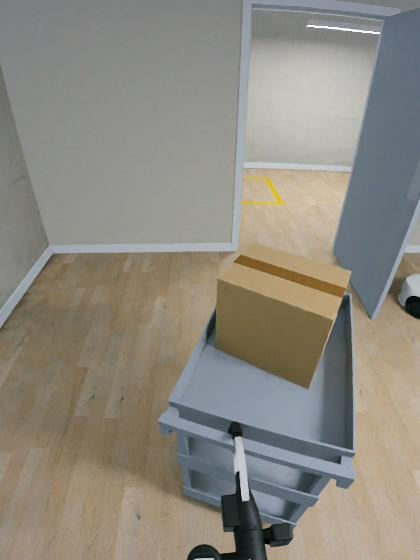

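Request:
move(blocking=false, cameras=[], r2={"base":{"translate_m":0.6,"strafe_m":-0.26},"contact_limits":{"translate_m":0.7}})

Request:
wait(seconds=3.3, cameras=["r2_head_camera"])

Scene clock: 499.87 s.
move: r2 moving
r1: as last shown
r1.lidar_m: 0.37 1.50 4.98 4.01 1.84 1.43 1.40 1.17 0.88 0.86 0.60 0.46
r1.motor_effort: lift_m=+23(23) arm_m=-6(6) wheel_0=+9(9) wheel_1=-2(2) wheel_2=+11(11)
r1.servo_current: wrist_yaw_rad=59(98) wrist_pitch_rad=33(46) wrist_roll_rad=65(65) gripper_m=59(65)
r1.contact_limits: translate_m 0.7
r1.wrist_depth_mm: - - - 169 214 193 179 / - - - 229 216 193 179 / - - - 230 216 197 181 / - - 1499 176 217 196 182 / - - 1397 174 219 196 182 / - - 181 172 213 196 183 / - 153 175 165 158 194 182
r2.base_odometry: x=-1.544 y=-1.312 heading=-2.853
r2.turned_by_wheels: +0.000
r2.turned_by_imu: +0.001
r2.base_tilt: forward=-0.7 right=+0.0
r2.lidar_m: 0.42 2.14 1.60 1.53 1.61 2.21 3.17 3.29 3.34 3.19 0.42 0.39
r2.base_status: translate_m moving; strafe_m moving
r2.joint_positions: lift_m=+0.675 arm_m=+0.000 wrist_yaw_rad=+0.003 wrist_pitch_rad=+0.002 wrist_roll_rad=+1.569 gripper_m=-0.019
r2.joint_status: not commanded
r2.measured_speeds: translate_m=+0.122 strafe_m=-0.050 rotate_rad=+0.002 lift_m=+0.000 arm_m=+0.000 wrist_yaw_rad=+0.000 wrist_pitch_rad=+0.000 wrist_roll_rad=+0.000
r2.motor_effort: lift_m=+16(16) arm_m=+4(4) wheel_0=+15(16) wheel_1=+6(7) wheel_2=-17(17)
r2.servo_current: wrist_yaw_rad=52(52) wrist_pitch_rad=46(46) wrist_roll_rad=39(52) gripper_m=78(78)
r2.contact_limits: translate_m 0.7
r2.hand_pose: x=+0.4595 y=-0.0867 z=+0.8526 quat_wxyz=(+0.708, +0.706, +0.002, +0.000) (m; r2's base frame)
r2.wrist_depth_mm: - 359 357 121 173 - - / - 387 379 126 184 - - / - 430 427 136 195 - - / - - 473 145 209 - - / - - - 155 223 1756 - / - - 189 167 179 1618 484 / - - - - - 1863 1205
pictures: none
No camera images: "cameras" was empty.

Scene clock: 502.93 s.
earlier move: r2 done
r1.base_odometry: x=-2.751 y=-1.348 heading=+1.446
r1.turned_by_wheels: +0.000
r1.turned_by_imu: +0.000
r1.base_tilt: forward=-1.6 right=+1.2
r1.lidar_m: 0.39 1.01 5.00 4.02 1.86 1.43 1.41 1.15 0.88 0.86 0.60 0.45
r1.base_status: not commanded
r1.joint_positions: lift_m=+0.830 arm_m=+0.000 wrist_yaw_rad=+0.324 wrist_pitch_rad=+0.001 wrist_roll_rad=+0.000 gripper_m=-0.034
r1.joint_status: not commanded
r1.measured_speeds: all 0
r1.motor_effort: lift_m=+23(23) arm_m=-6(6) wheel_0=+9(9) wheel_1=-2(2) wheel_2=+11(11)
r1.servo_current: wrist_yaw_rad=72(104) wrist_pitch_rad=39(46) wrist_roll_rad=46(65) gripper_m=72(72)
r1.contact_limits: translate_m 0.7
r1.hand_pose: x=+0.4723 y=+0.0089 z=+1.0076 quat_wxyz=(+0.987, +0.000, +0.000, +0.161) (m; r1's base frame)
r1.wrist_depth_mm: - - - 169 214 193 179 / - - - 229 216 194 180 / - - - 231 217 196 181 / - - - 176 218 196 181 / - - 1576 174 219 196 182 / - - 180 172 212 197 183 / - 153 177 166 158 194 183
r2.base_odometry: x=-2.159 y=-1.238 heading=-2.853
r2.turned_by_wheels: +0.000
r2.turned_by_imu: +0.004
r2.base_tilt: forward=-0.7 right=+0.1
r2.lidar_m: 0.44 2.20 1.82 1.76 1.84 2.58 3.78 3.91 3.09 2.96 0.40 0.38
r2.base_status: done
r2.joint_positions: lift_m=+0.675 arm_m=+0.000 wrist_yaw_rad=-0.001 wrist_pitch_rad=+0.002 wrist_roll_rad=+1.569 gripper_m=-0.019
r2.joint_status: not commanded
r2.measured_speeds: all 0
r2.motor_effort: lift_m=+16(16) arm_m=+4(4) wheel_0=+0(24) wheel_1=+4(9) wheel_2=-6(17)
r2.servo_current: wrist_yaw_rad=39(72) wrist_pitch_rad=46(52) wrist_roll_rad=39(65) gripper_m=72(85)
r2.contact_limits: translate_m 0.7
r2.hand_pose: x=+0.4592 y=-0.0876 z=+0.8526 quat_wxyz=(+0.708, +0.706, +0.001, -0.001) (m; r2's base frame)
r2.wrist_depth_mm: - 345 338 104 158 - - / - 382 373 114 171 - - / - 445 421 121 186 - - / - 508 500 135 202 - - / - - - 148 223 1661 508 / - - 185 166 180 1618 1182 / - - - - - - 1138
wait: 3.07 of 3.3 s (r2 has come to rest)
pictures: r2_head_camera
Images, in order (width x height): r2_head_camera 420x560.

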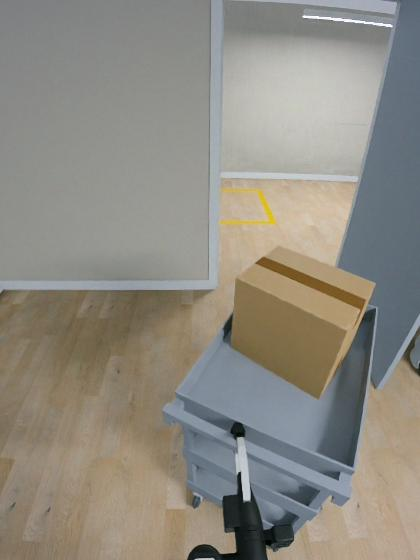

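Request:
move(blocking=false, cameras=[], r2={"base":{"translate_m":0.1,"strafe_m":-0.33},"contact_limits":{"translate_m":0.7}})

Request:
wait(seconds=2.4, cameras=["r2_head_camera"])

Scene clock: 510.50 s.
move: r2 moving
r1: as last shown
r1.lidar_m: 0.39 1.02 4.99 4.04 1.84 1.42 1.41 1.16 0.89 0.86 0.59 0.46
r1.motor_effort: lift_m=+23(23) arm_m=-6(6) wheel_0=+8(9) wheel_1=-2(2) wheel_2=+11(11)
r1.servo_current: wrist_yaw_rad=91(104) wrist_pitch_rad=46(46) wrist_roll_rad=39(59) gripper_m=59(65)
r1.contact_limits: translate_m 0.7
r1.wrist_depth_mm: - - - 169 215 193 179 / - - - 230 215 193 180 / - - - 231 216 197 181 / - - - 176 218 196 181 / - - 1464 174 219 196 182 / - - 180 172 213 196 182 / - 153 175 165 158 193 183
r2.base_odometry: x=-2.177 y=-1.212 heading=-2.853
r2.turned_by_wheels: +0.000
r2.turned_by_imu: +0.002
r2.base_tilt: forward=-0.7 right=+0.0
r2.lidar_m: 0.43 2.22 1.85 1.80 1.90 2.62 3.81 3.91 3.06 2.96 0.42 0.34
r2.base_status: translate_m moving; strafe_m moving
r2.joint_positions: lift_m=+0.675 arm_m=+0.000 wrist_yaw_rad=+0.005 wrist_pitch_rad=+0.002 wrist_roll_rad=+1.569 gripper_m=-0.019
r2.joint_status: not commanded
r2.measured_speeds: translate_m=+0.038 strafe_m=-0.119 rotate_rad=-0.003 lift_m=+0.000 arm_m=+0.000 wrist_yaw_rad=+0.045 wrist_pitch_rad=+0.000 wrist_roll_rad=+0.000
r2.motor_effort: lift_m=+16(16) arm_m=+4(4) wheel_0=+14(18) wheel_1=-7(9) wheel_2=-5(13)
r2.servo_current: wrist_yaw_rad=52(52) wrist_pitch_rad=46(46) wrist_roll_rad=39(59) gripper_m=65(78)
r2.contact_limits: translate_m 0.7
r2.hand_pose: x=+0.4597 y=-0.0859 z=+0.8526 quat_wxyz=(+0.708, +0.706, +0.003, +0.001) (m; r2's base frame)
r2.wrist_depth_mm: - 345 342 - 152 - - / 1863 379 370 107 166 - - / - 442 418 115 180 - - / - 504 484 131 198 - - / - - - 143 219 1661 500 / - - 185 161 180 1618 1205 / - - - - - 338 1078
pictures: none
No camera images: "cameras" was empty.

Scene clock: 512.60 s.
earlier move: r2 done
r1.base_odometry: x=-2.751 y=-1.348 heading=+1.446
r1.turned_by_wheels: +0.000
r1.turned_by_imu: +0.000
r1.base_tilt: forward=-1.6 right=+1.2
r1.lidar_m: 0.39 0.90 4.98 4.00 1.84 1.44 1.39 1.13 0.87 0.86 0.60 0.45
r1.base_status: not commanded
r1.joint_positions: lift_m=+0.830 arm_m=+0.000 wrist_yaw_rad=+0.324 wrist_pitch_rad=+0.001 wrist_roll_rad=+0.000 gripper_m=-0.034
r1.joint_status: not commanded
r1.measured_speeds: all 0
r1.motor_effort: lift_m=+23(23) arm_m=-6(6) wheel_0=+8(9) wheel_1=-2(2) wheel_2=+11(11)
r1.servo_current: wrist_yaw_rad=78(104) wrist_pitch_rad=46(52) wrist_roll_rad=52(72) gripper_m=78(78)
r1.contact_limits: translate_m 0.7
r1.hand_pose: x=+0.4723 y=+0.0089 z=+1.0076 quat_wxyz=(+0.987, +0.000, +0.000, +0.161) (m; r1's base frame)
r1.wrist_depth_mm: - - - 169 215 193 179 / - - - 229 216 193 179 / - - - 232 216 197 181 / - - - 176 218 195 181 / - 1308 1182 174 220 196 182 / - - 176 172 213 196 182 / - 153 - 166 158 194 183
r2.base_odometry: x=-2.349 y=-0.951 heading=-2.853
r2.turned_by_wheels: +0.000
r2.turned_by_imu: +0.002
r2.base_tilt: forward=-0.7 right=+0.0
r2.lidar_m: 0.41 2.09 2.13 2.07 2.22 3.04 3.93 3.67 2.76 2.65 1.46 0.41
r2.base_status: done
r2.joint_positions: lift_m=+0.675 arm_m=+0.000 wrist_yaw_rad=+0.005 wrist_pitch_rad=+0.002 wrist_roll_rad=+1.569 gripper_m=-0.019
r2.joint_status: not commanded
r2.measured_speeds: all 0
r2.motor_effort: lift_m=+16(16) arm_m=+4(4) wheel_0=+5(24) wheel_1=-2(9) wheel_2=-2(13)
r2.servo_current: wrist_yaw_rad=39(78) wrist_pitch_rad=33(46) wrist_roll_rad=46(65) gripper_m=72(78)
r2.contact_limits: translate_m 0.7
r2.hand_pose: x=+0.4597 y=-0.0861 z=+0.8526 quat_wxyz=(+0.708, +0.706, +0.002, +0.001) (m; r2's base frame)
r2.wrist_depth_mm: - - - 144 199 - - / 1708 402 399 150 204 778 - / 1708 427 421 154 212 - - / - 466 452 159 220 842 - / - 500 492 167 229 - - / - - 187 171 181 1756 - / - - - - - - 462
wait: 2.10 of 2.4 s (r2 has come to rest)
pictures: r2_head_camera
Images, in order (width x height): r2_head_camera 420x560.

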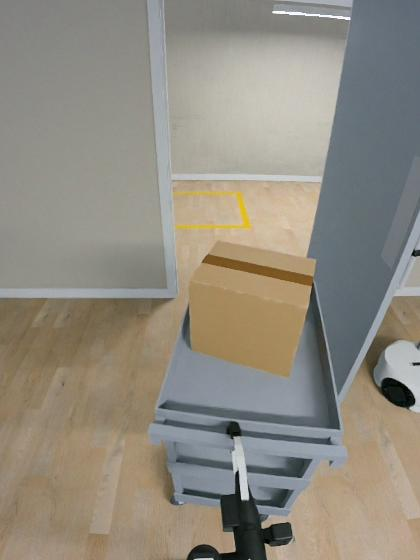

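Request:
move(blocking=false, cameras=[], r2={"base":{"translate_m":0.5,"strafe_m":-0.07},"contact_limits":{"translate_m":0.7}})

Request:
wait(seconds=2.7, cameras=["r2_head_camera"])

Scene clock: 524.80 s.
move: r2 moving
r1: as last shown
r1.base_tilt: forward=-1.5 right=+1.2
r1.lidar_m: 0.37 0.89 4.99 4.03 1.82 1.44 1.39 1.13 0.89 0.84 0.59 0.45
r1.servo_current: wrist_yaw_rad=72(98) wrist_pitch_rad=46(46) wrist_roll_rad=59(59) gripper_m=65(72)
r1.contact_limits: translate_m 0.7
r1.wrist_depth_mm: - - - 169 213 192 179 / - - - 230 215 194 180 / - - - 230 216 197 181 / - - - 176 218 195 181 / - 1281 1138 173 218 196 182 / - - 176 172 212 197 183 / - 153 - 166 158 194 183
r2.base_odometry: x=-2.380 y=-0.955 heading=-2.853
r2.turned_by_wheels: +0.000
r2.turned_by_imu: +0.000
r2.base_tilt: forward=-0.7 right=+0.1
r2.lidar_m: 0.41 2.06 2.17 2.09 2.22 3.10 3.98 3.66 2.75 2.66 1.42 0.39
r2.base_status: translate_m moving; strafe_m moving
r2.joint_positions: lift_m=+0.675 arm_m=+0.000 wrist_yaw_rad=-0.001 wrist_pitch_rad=+0.002 wrist_roll_rad=+1.569 gripper_m=-0.019
r2.joint_status: not commanded
r2.measured_speeds: translate_m=+0.122 strafe_m=-0.019 rotate_rad=-0.004 lift_m=+0.000 arm_m=+0.000 wrist_yaw_rad=-0.043 wrist_pitch_rad=+0.000 wrist_roll_rad=+0.000
r2.motor_effort: lift_m=+16(16) arm_m=+4(4) wheel_0=+4(15) wheel_1=+8(8) wheel_2=-17(18)
r2.servo_current: wrist_yaw_rad=46(59) wrist_pitch_rad=39(46) wrist_roll_rad=46(52) gripper_m=72(85)
r2.contact_limits: translate_m 0.7
r2.hand_pose: x=+0.4592 y=-0.0878 z=+0.8526 quat_wxyz=(+0.708, +0.706, +0.000, -0.001) (m; r2's base frame)
r2.wrist_depth_mm: - - 1708 145 200 - - / 1708 407 399 151 206 778 - / 1708 427 421 155 213 - - / - 462 452 160 220 - - / - 500 488 166 227 - - / - - 187 170 180 1661 517 / - - - - 242 - 462
pictures: none
No camera images: "cameras" was empty.

Scene clock: 527.47 s.
earlier move: r2 done
r1.base_odometry: x=-2.751 y=-1.348 heading=+1.446
r1.turned_by_wheels: +0.000
r1.turned_by_imu: +0.000
r1.base_tilt: forward=-1.6 right=+1.2
r1.lidar_m: 0.39 1.09 4.99 4.01 1.86 1.45 1.39 1.16 0.85 0.85 0.57 0.47
r1.base_status: not commanded
r1.joint_positions: lift_m=+0.830 arm_m=+0.000 wrist_yaw_rad=+0.324 wrist_pitch_rad=+0.001 wrist_roll_rad=+0.000 gripper_m=-0.034
r1.joint_status: not commanded
r1.measured_speeds: all 0
r1.motor_effort: lift_m=+23(23) arm_m=-6(6) wheel_0=+8(9) wheel_1=-2(2) wheel_2=+11(11)
r1.servo_current: wrist_yaw_rad=72(104) wrist_pitch_rad=39(52) wrist_roll_rad=52(65) gripper_m=72(72)
r1.contact_limits: translate_m 0.7
r1.hand_pose: x=+0.4723 y=+0.0089 z=+1.0076 quat_wxyz=(+0.987, +0.000, +0.000, +0.161) (m; r1's base frame)
r1.wrist_depth_mm: - - 170 169 214 193 179 / - - 1042 230 215 194 180 / - - 1008 230 216 196 181 / - - 1042 176 217 196 181 / - - 1008 174 218 196 182 / - - 182 172 213 196 182 / - 153 1025 166 158 193 183
r2.base_odometry: x=-2.848 y=-1.025 heading=-2.853
r2.turned_by_wheels: +0.000
r2.turned_by_imu: -0.002
r2.base_tilt: forward=-0.7 right=+0.1
r2.lidar_m: 0.44 1.55 2.22 2.12 2.27 3.12 - 3.62 2.71 2.60 0.39 0.37
r2.base_status: done
r2.joint_positions: lift_m=+0.675 arm_m=+0.000 wrist_yaw_rad=-0.006 wrist_pitch_rad=+0.002 wrist_roll_rad=+1.569 gripper_m=-0.019
r2.joint_status: not commanded
r2.measured_speeds: all 0
r2.motor_effort: lift_m=+16(16) arm_m=+4(5) wheel_0=-1(15) wheel_1=+1(8) wheel_2=-5(21)
r2.servo_current: wrist_yaw_rad=52(65) wrist_pitch_rad=39(52) wrist_roll_rad=46(59) gripper_m=78(85)
r2.contact_limits: translate_m 0.7
r2.hand_pose: x=+0.4587 y=-0.0893 z=+0.8526 quat_wxyz=(+0.708, +0.706, -0.001, -0.003) (m; r2's base frame)
r2.wrist_depth_mm: - 345 345 107 162 - - / - 382 377 118 174 - - / - 439 418 125 188 - - / - - 488 138 205 - - / - - - 151 224 1756 500 / - - 186 167 179 1618 462 / - - - - - - 1118
wait: 2.67 of 2.7 s (r2 has come to rest)
pictures: r2_head_camera
Images, in order (width x height): r2_head_camera 420x560.

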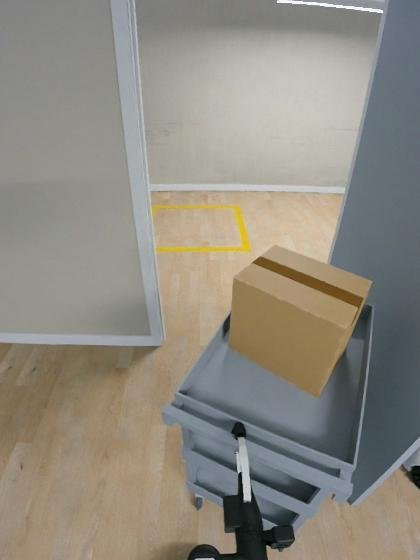

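Request:
move(blocking=false, cameras=[], r2={"base":{"translate_m":-0.12,"strafe_m":-0.36},"contact_limits":{"translate_m":0.6}})

Request:
wait(seconds=2.4, cameras=["r2_head_camera"])

Scene clock: 541.00 s.
move: r2 moving
r1: as last shown
r1.lidar_m: 0.38 1.08 4.98 4.02 1.83 1.43 1.40 1.13 0.89 0.86 0.58 0.46
r1.motor_effort: lift_m=+23(23) arm_m=-6(6) wheel_0=+8(8) wheel_1=-2(2) wheel_2=+11(11)
r1.servo_current: wrist_yaw_rad=85(98) wrist_pitch_rad=39(46) wrist_roll_rad=52(65) gripper_m=65(72)
r1.contact_limits: translate_m 0.7
r1.wrist_depth_mm: - - 170 169 215 193 179 / - - 991 229 215 193 180 / - - 991 230 216 197 181 / - - 991 176 217 196 181 / - - 1008 174 220 196 182 / - - 181 173 213 197 183 / - 153 1008 166 158 193 183
r2.base_odometry: x=-2.847 y=-0.994 heading=-2.852
r2.turned_by_wheels: +0.001
r2.turned_by_imu: +0.002
r2.base_tilt: forward=-0.7 right=+0.1
r2.lidar_m: 0.45 1.57 2.23 2.16 2.29 3.16 - 3.53 2.66 2.57 0.77 0.35
r2.base_status: translate_m moving; strafe_m moving
r2.joint_positions: lift_m=+0.675 arm_m=+0.000 wrist_yaw_rad=+0.007 wrist_pitch_rad=+0.002 wrist_roll_rad=+1.569 gripper_m=-0.019
r2.joint_status: not commanded
r2.measured_speeds: translate_m=-0.040 strafe_m=-0.117 rotate_rad=+0.003 lift_m=+0.000 arm_m=+0.000 wrist_yaw_rad=+0.044 wrist_pitch_rad=+0.000 wrist_roll_rad=+0.000
r2.motor_effort: lift_m=+16(16) arm_m=+4(4) wheel_0=+11(13) wheel_1=-11(11) wheel_2=+12(12)
r2.servo_current: wrist_yaw_rad=52(59) wrist_pitch_rad=39(46) wrist_roll_rad=52(52) gripper_m=72(78)
r2.contact_limits: translate_m 0.6
r2.hand_pose: x=+0.4598 y=-0.0855 z=+0.8526 quat_wxyz=(+0.708, +0.706, +0.003, +0.002) (m; r2's base frame)
r2.wrist_depth_mm: - 345 342 102 156 - - / - 379 370 111 168 - - / - 442 421 118 186 - - / - - 480 131 200 - - / - - - 145 221 1708 500 / - - 184 162 180 - 459 / - - - - - - 1138
pictures: none
No camera images: "cameras" was empty.

Scene clock: 543.23 s.
earlier move: r2 done
r1.base_odometry: x=-2.751 y=-1.348 heading=+1.446
r1.turned_by_wheels: +0.000
r1.turned_by_imu: +0.000
r1.base_tilt: forward=-1.6 right=+1.2
r1.lidar_m: 0.37 0.55 0.99 4.03 1.85 1.44 1.39 1.14 0.86 0.86 0.60 0.45
r1.base_status: not commanded
r1.joint_positions: lift_m=+0.830 arm_m=+0.000 wrist_yaw_rad=+0.324 wrist_pitch_rad=+0.001 wrist_roll_rad=+0.000 gripper_m=-0.034
r1.joint_status: not commanded
r1.measured_speeds: all 0
r1.motor_effort: lift_m=+23(23) arm_m=-4(6) wheel_0=+9(9) wheel_1=-1(2) wheel_2=+8(11)
r1.servo_current: wrist_yaw_rad=78(104) wrist_pitch_rad=39(52) wrist_roll_rad=39(65) gripper_m=72(72)
r1.contact_limits: translate_m 0.7
r1.hand_pose: x=+0.4721 y=+0.0089 z=+1.0076 quat_wxyz=(+0.987, +0.000, +0.000, +0.161) (m; r1's base frame)
r1.wrist_depth_mm: 750 - - 228 211 192 177 / 741 - - 226 213 190 177 / 750 - - 227 213 191 178 / 842 - - 169 214 193 179 / 750 798 732 229 217 193 181 / 768 - 177 177 212 195 181 / 768 151 176 178 154 191 181
r2.base_odometry: x=-2.836 y=-0.647 heading=-2.851
r2.turned_by_wheels: +0.001
r2.turned_by_imu: +0.002
r2.base_tilt: forward=-0.6 right=+0.1
r2.lidar_m: 0.40 0.40 2.39 2.50 2.63 3.66 - 3.12 2.31 2.23 0.87 0.42
r2.base_status: done
r2.joint_positions: lift_m=+0.675 arm_m=+0.000 wrist_yaw_rad=+0.011 wrist_pitch_rad=+0.002 wrist_roll_rad=+1.569 gripper_m=-0.019
r2.joint_status: not commanded
r2.measured_speeds: all 0
r2.motor_effort: lift_m=+16(16) arm_m=+4(5) wheel_0=+10(19) wheel_1=+0(14) wheel_2=+14(15)
r2.servo_current: wrist_yaw_rad=52(78) wrist_pitch_rad=46(46) wrist_roll_rad=39(59) gripper_m=72(85)
r2.contact_limits: translate_m 0.6
r2.hand_pose: x=+0.4602 y=-0.0843 z=+0.8526 quat_wxyz=(+0.708, +0.706, +0.005, +0.003) (m; r2's base frame)
r2.wrist_depth_mm: 413 433 384 167 226 - - / - - - 227 228 - - / - 436 430 170 229 820 - / - 455 445 229 229 831 - / - 469 466 171 232 842 - / - - 189 173 181 - - / 1430 - - - 234 - 508
wait: 2.23 of 2.4 s (r2 has come to rest)
pictures: r2_head_camera
Images, in order (width x height): r2_head_camera 420x560.

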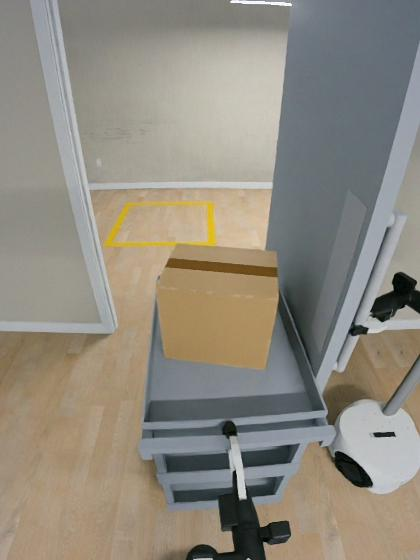

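Request:
move(blocking=false, cameras=[], r2={"base":{"translate_m":0.45,"strafe_m":0.06},"contact_limits":{"translate_m":0.7}})

Request:
wait(seconds=2.5, cameras=["r2_head_camera"])

Scene clock: 554.53 s.
move: r2 moving
r1: as last shown
r1.base_tilt: forward=-1.6 right=+1.3
r1.lidar_m: 0.37 0.55 1.00 4.06 1.81 1.44 1.41 1.15 0.90 0.86 0.60 0.46
r1.motor_effort: lift_m=+23(23) arm_m=-4(4) wheel_0=+8(9) wheel_1=-1(2) wheel_2=+8(8)
r1.servo_current: wrist_yaw_rad=78(98) wrist_pitch_rad=39(52) wrist_roll_rad=72(72) gripper_m=65(65)
r1.contact_limits: translate_m 0.7
r1.wrist_depth_mm: - - - 170 213 193 177 / - - - 227 213 192 178 / 750 - - 229 214 194 179 / 759 - - 166 216 193 180 / 732 778 - 230 216 193 181 / 759 - 182 173 211 195 181 / - 159 175 165 156 193 181
r2.base_odometry: x=-2.864 y=-0.659 heading=-2.851
r2.turned_by_wheels: +0.001
r2.turned_by_imu: +0.003
r2.base_tilt: forward=-0.7 right=+0.0
r2.lidar_m: 0.39 0.42 2.33 2.48 2.63 3.72 - 3.12 2.33 2.23 0.85 0.43
r2.base_status: translate_m moving; strafe_m moving
r2.joint_positions: lift_m=+0.675 arm_m=+0.000 wrist_yaw_rad=+0.006 wrist_pitch_rad=+0.002 wrist_roll_rad=+1.569 gripper_m=-0.019
r2.joint_status: not commanded
r2.measured_speeds: translate_m=+0.122 strafe_m=+0.017 rotate_rad=+0.000 lift_m=+0.000 arm_m=+0.000 wrist_yaw_rad=-0.039 wrist_pitch_rad=+0.000 wrist_roll_rad=+0.000
r2.motor_effort: lift_m=+16(16) arm_m=+4(4) wheel_0=+17(17) wheel_1=+11(11) wheel_2=-18(18)
r2.servo_current: wrist_yaw_rad=59(78) wrist_pitch_rad=46(46) wrist_roll_rad=52(59) gripper_m=78(78)
r2.contact_limits: translate_m 0.7
r2.hand_pose: x=+0.4598 y=-0.0857 z=+0.8526 quat_wxyz=(+0.708, +0.706, +0.003, +0.001) (m; r2's base frame)
r2.wrist_depth_mm: 399 410 389 167 225 - - / - - - 168 227 - - / - 469 436 168 228 809 - / - 449 445 229 229 831 - / - 466 459 170 230 831 - / - - 189 171 181 - - / - - - - - - 521
pictures: none
No camera images: "cameras" was empty.

Scene clock: 557.03 s.
earlier move: r2 done
r1.base_odometry: x=-2.751 y=-1.348 heading=+1.446
r1.turned_by_wheels: +0.000
r1.turned_by_imu: +0.000
r1.base_tilt: forward=-1.6 right=+1.2
r1.lidar_m: 0.39 0.75 4.96 4.00 1.84 1.43 1.39 1.15 0.89 0.86 0.60 0.47
r1.base_status: not commanded
r1.joint_positions: lift_m=+0.830 arm_m=+0.000 wrist_yaw_rad=+0.324 wrist_pitch_rad=+0.001 wrist_roll_rad=+0.000 gripper_m=-0.034
r1.joint_status: not commanded
r1.measured_speeds: all 0
r1.motor_effort: lift_m=+23(23) arm_m=-3(4) wheel_0=+8(9) wheel_1=-1(2) wheel_2=+9(9)
r1.servo_current: wrist_yaw_rad=91(98) wrist_pitch_rad=39(52) wrist_roll_rad=59(72) gripper_m=65(65)
r1.contact_limits: translate_m 0.7
r1.hand_pose: x=+0.4721 y=+0.0089 z=+1.0076 quat_wxyz=(+0.987, +0.000, +0.000, +0.161) (m; r1's base frame)
r1.wrist_depth_mm: - - 621 168 213 191 178 / - - 627 229 214 192 180 / - - 627 229 215 193 179 / - - 634 166 216 194 180 / - - 615 175 216 195 181 / - - 182 172 211 195 182 / - 153 634 164 157 193 181
r2.base_odometry: x=-3.250 y=-0.833 heading=-2.851
r2.turned_by_wheels: +0.000
r2.turned_by_imu: +0.000
r2.base_tilt: forward=-0.7 right=+0.1
r2.lidar_m: 0.40 0.44 1.72 2.42 2.58 3.59 - 3.21 2.42 0.71 0.39 0.41
r2.base_status: done
r2.joint_positions: lift_m=+0.675 arm_m=+0.000 wrist_yaw_rad=-0.007 wrist_pitch_rad=+0.002 wrist_roll_rad=+1.569 gripper_m=-0.019
r2.joint_status: not commanded
r2.measured_speeds: all 0
r2.motor_effort: lift_m=+16(16) arm_m=+4(4) wheel_0=+4(17) wheel_1=+3(13) wheel_2=-5(22)
r2.servo_current: wrist_yaw_rad=52(78) wrist_pitch_rad=39(46) wrist_roll_rad=46(59) gripper_m=78(85)
r2.contact_limits: translate_m 0.7
r2.hand_pose: x=+0.4587 y=-0.0893 z=+0.8526 quat_wxyz=(+0.708, +0.706, -0.001, -0.003) (m; r2's base frame)
r2.wrist_depth_mm: - - - 149 203 - - / - 469 404 207 209 788 - / - 427 424 157 215 - - / - 462 449 163 221 - - / - - 473 167 229 - - / - - 188 171 181 1708 - / - - - - 242 1921 469
wait: 2.50 s; at rest by 2.47 s
pictures: r2_head_camera
Images, in order (width x height): r2_head_camera 420x560.

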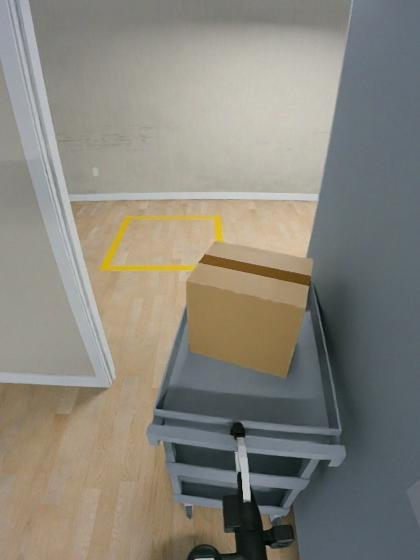

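Request:
move(blocking=false, cameras=[], r2={"base":{"translate_m":0.2,"strafe_m":-0.12},"contact_limits":{"translate_m":0.6}})

Request:
wait(seconds=2, cameras=["r2_head_camera","r2_head_right_camera"])

Scene clock: 571.67 s.
move: r2 moving
r1: as last shown
r1.lidar_m: 0.36 0.72 4.97 4.01 1.82 1.42 1.40 1.12 0.87 0.84 0.61 0.46
r1.motor_effort: lift_m=+23(23) arm_m=-3(4) wheel_0=+9(9) wheel_1=-1(1) wheel_2=+9(9)
r1.servo_current: wrist_yaw_rad=85(91) wrist_pitch_rad=39(52) wrist_roll_rad=52(52) gripper_m=65(65)
r1.contact_limits: translate_m 0.7
r1.wrist_depth_mm: - - 609 168 213 191 179 / - - 609 229 214 191 179 / - - 615 230 215 194 180 / - - - 166 216 194 181 / - - 591 175 217 195 181 / - - 183 172 211 195 181 / - 153 615 164 157 193 182
r2.base_odometry: x=-3.284 y=-0.824 heading=-2.851
r2.turned_by_wheels: +0.000
r2.turned_by_imu: +0.004
r2.base_tilt: forward=-0.7 right=+0.1
r2.lidar_m: 0.41 0.47 1.67 2.44 2.57 3.61 - 3.15 2.36 0.37 0.36 0.40
r2.base_status: translate_m moving; strafe_m moving
r2.joint_positions: lift_m=+0.675 arm_m=+0.000 wrist_yaw_rad=+0.001 wrist_pitch_rad=+0.002 wrist_roll_rad=+1.569 gripper_m=-0.019
r2.joint_status: not commanded
r2.measured_speeds: translate_m=+0.118 strafe_m=-0.069 rotate_rad=-0.001 lift_m=+0.000 arm_m=+0.000 wrist_yaw_rad=+0.040 wrist_pitch_rad=+0.000 wrist_roll_rad=+0.000
r2.motor_effort: lift_m=+16(16) arm_m=+4(4) wheel_0=+17(18) wheel_1=-2(3) wheel_2=-12(18)
r2.servo_current: wrist_yaw_rad=52(59) wrist_pitch_rad=39(46) wrist_roll_rad=59(59) gripper_m=72(85)
r2.contact_limits: translate_m 0.6
r2.hand_pose: x=+0.4594 y=-0.0870 z=+0.8526 quat_wxyz=(+0.708, +0.706, +0.001, +0.000) (m; r2's base frame)
r2.wrist_depth_mm: - - - 143 197 - - / - 512 410 149 204 778 - / - 424 418 153 211 768 - / - 462 445 159 219 - - / - - 480 165 226 - - / - - 190 169 180 1756 - / - - - - 243 1983 488
pictures: none
No camera images: "cameras" was empty.

Scene clock: 573.27 s.
earlier move: r2 done
r1.base_odometry: x=-2.751 y=-1.348 heading=+1.446
r1.turned_by_wheels: +0.000
r1.turned_by_imu: +0.000
r1.base_tilt: forward=-1.6 right=+1.2
r1.lidar_m: 0.38 3.56 5.00 4.03 1.86 1.44 1.41 1.13 0.88 0.86 0.59 0.45
r1.base_status: not commanded
r1.joint_positions: lift_m=+0.830 arm_m=+0.000 wrist_yaw_rad=+0.324 wrist_pitch_rad=+0.001 wrist_roll_rad=+0.000 gripper_m=-0.034
r1.joint_status: not commanded
r1.measured_speeds: all 0
r1.motor_effort: lift_m=+23(23) arm_m=-3(4) wheel_0=+8(9) wheel_1=-1(1) wheel_2=+9(9)
r1.servo_current: wrist_yaw_rad=98(98) wrist_pitch_rad=46(52) wrist_roll_rad=46(72) gripper_m=59(72)
r1.contact_limits: translate_m 0.7
r1.hand_pose: x=+0.4721 y=+0.0089 z=+1.0076 quat_wxyz=(+0.987, +0.000, +0.000, +0.161) (m; r1's base frame)
r1.wrist_depth_mm: - - - 170 212 191 178 / - - - 228 213 192 179 / - - - 229 216 194 179 / - - - 167 216 195 180 / - - - 232 217 195 180 / - - 182 174 211 195 181 / - 159 - 165 156 193 181
r2.base_odometry: x=-3.476 y=-0.775 heading=-2.851
r2.turned_by_wheels: +0.000
r2.turned_by_imu: +0.003
r2.base_tilt: forward=-0.7 right=+0.0
r2.lidar_m: 0.39 0.41 1.42 2.54 2.64 3.78 - 3.03 0.29 0.25 0.27 0.41
r2.base_status: done
r2.joint_positions: lift_m=+0.675 arm_m=+0.000 wrist_yaw_rad=+0.007 wrist_pitch_rad=+0.002 wrist_roll_rad=+1.569 gripper_m=-0.019
r2.joint_status: not commanded
r2.measured_speeds: all 0
r2.motor_effort: lift_m=+16(16) arm_m=-1(4) wheel_0=+10(22) wheel_1=-2(4) wheel_2=-2(18)
r2.servo_current: wrist_yaw_rad=52(59) wrist_pitch_rad=39(46) wrist_roll_rad=52(59) gripper_m=78(85)
r2.contact_limits: translate_m 0.6
r2.hand_pose: x=+0.4599 y=-0.0855 z=+0.8526 quat_wxyz=(+0.708, +0.706, +0.003, +0.001) (m; r2's base frame)
r2.wrist_depth_mm: - - 370 156 211 - - / - - - 159 216 759 - / - 424 424 162 220 798 - / - 452 439 165 224 778 - / - 477 466 169 229 842 - / - - 190 172 181 - - / - - - - 237 1756 500
wait: 1.60 of 2 s (r2 has come to rest)
pictures: r2_head_camera, r2_head_right_camera
Images, in order (width x height): r2_head_camera 420x560, r2_head_right_camera 420x672.

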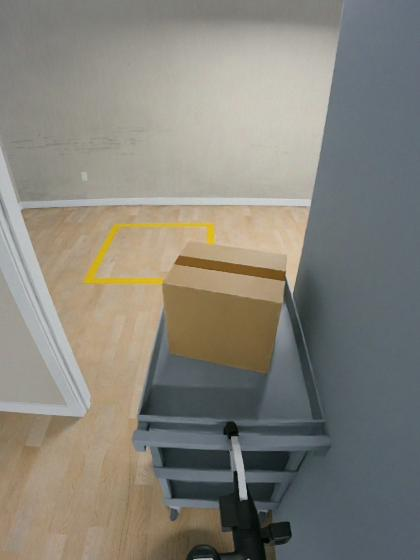

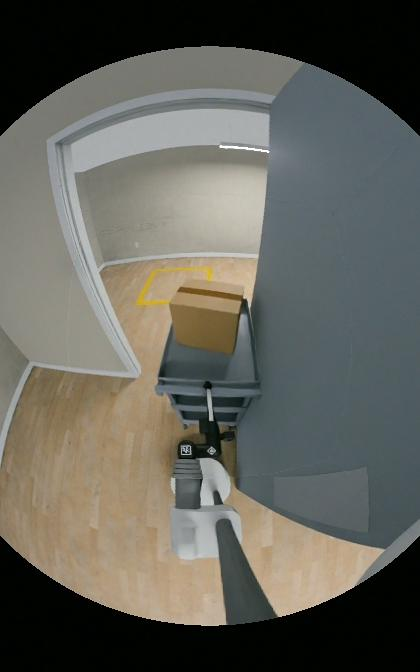

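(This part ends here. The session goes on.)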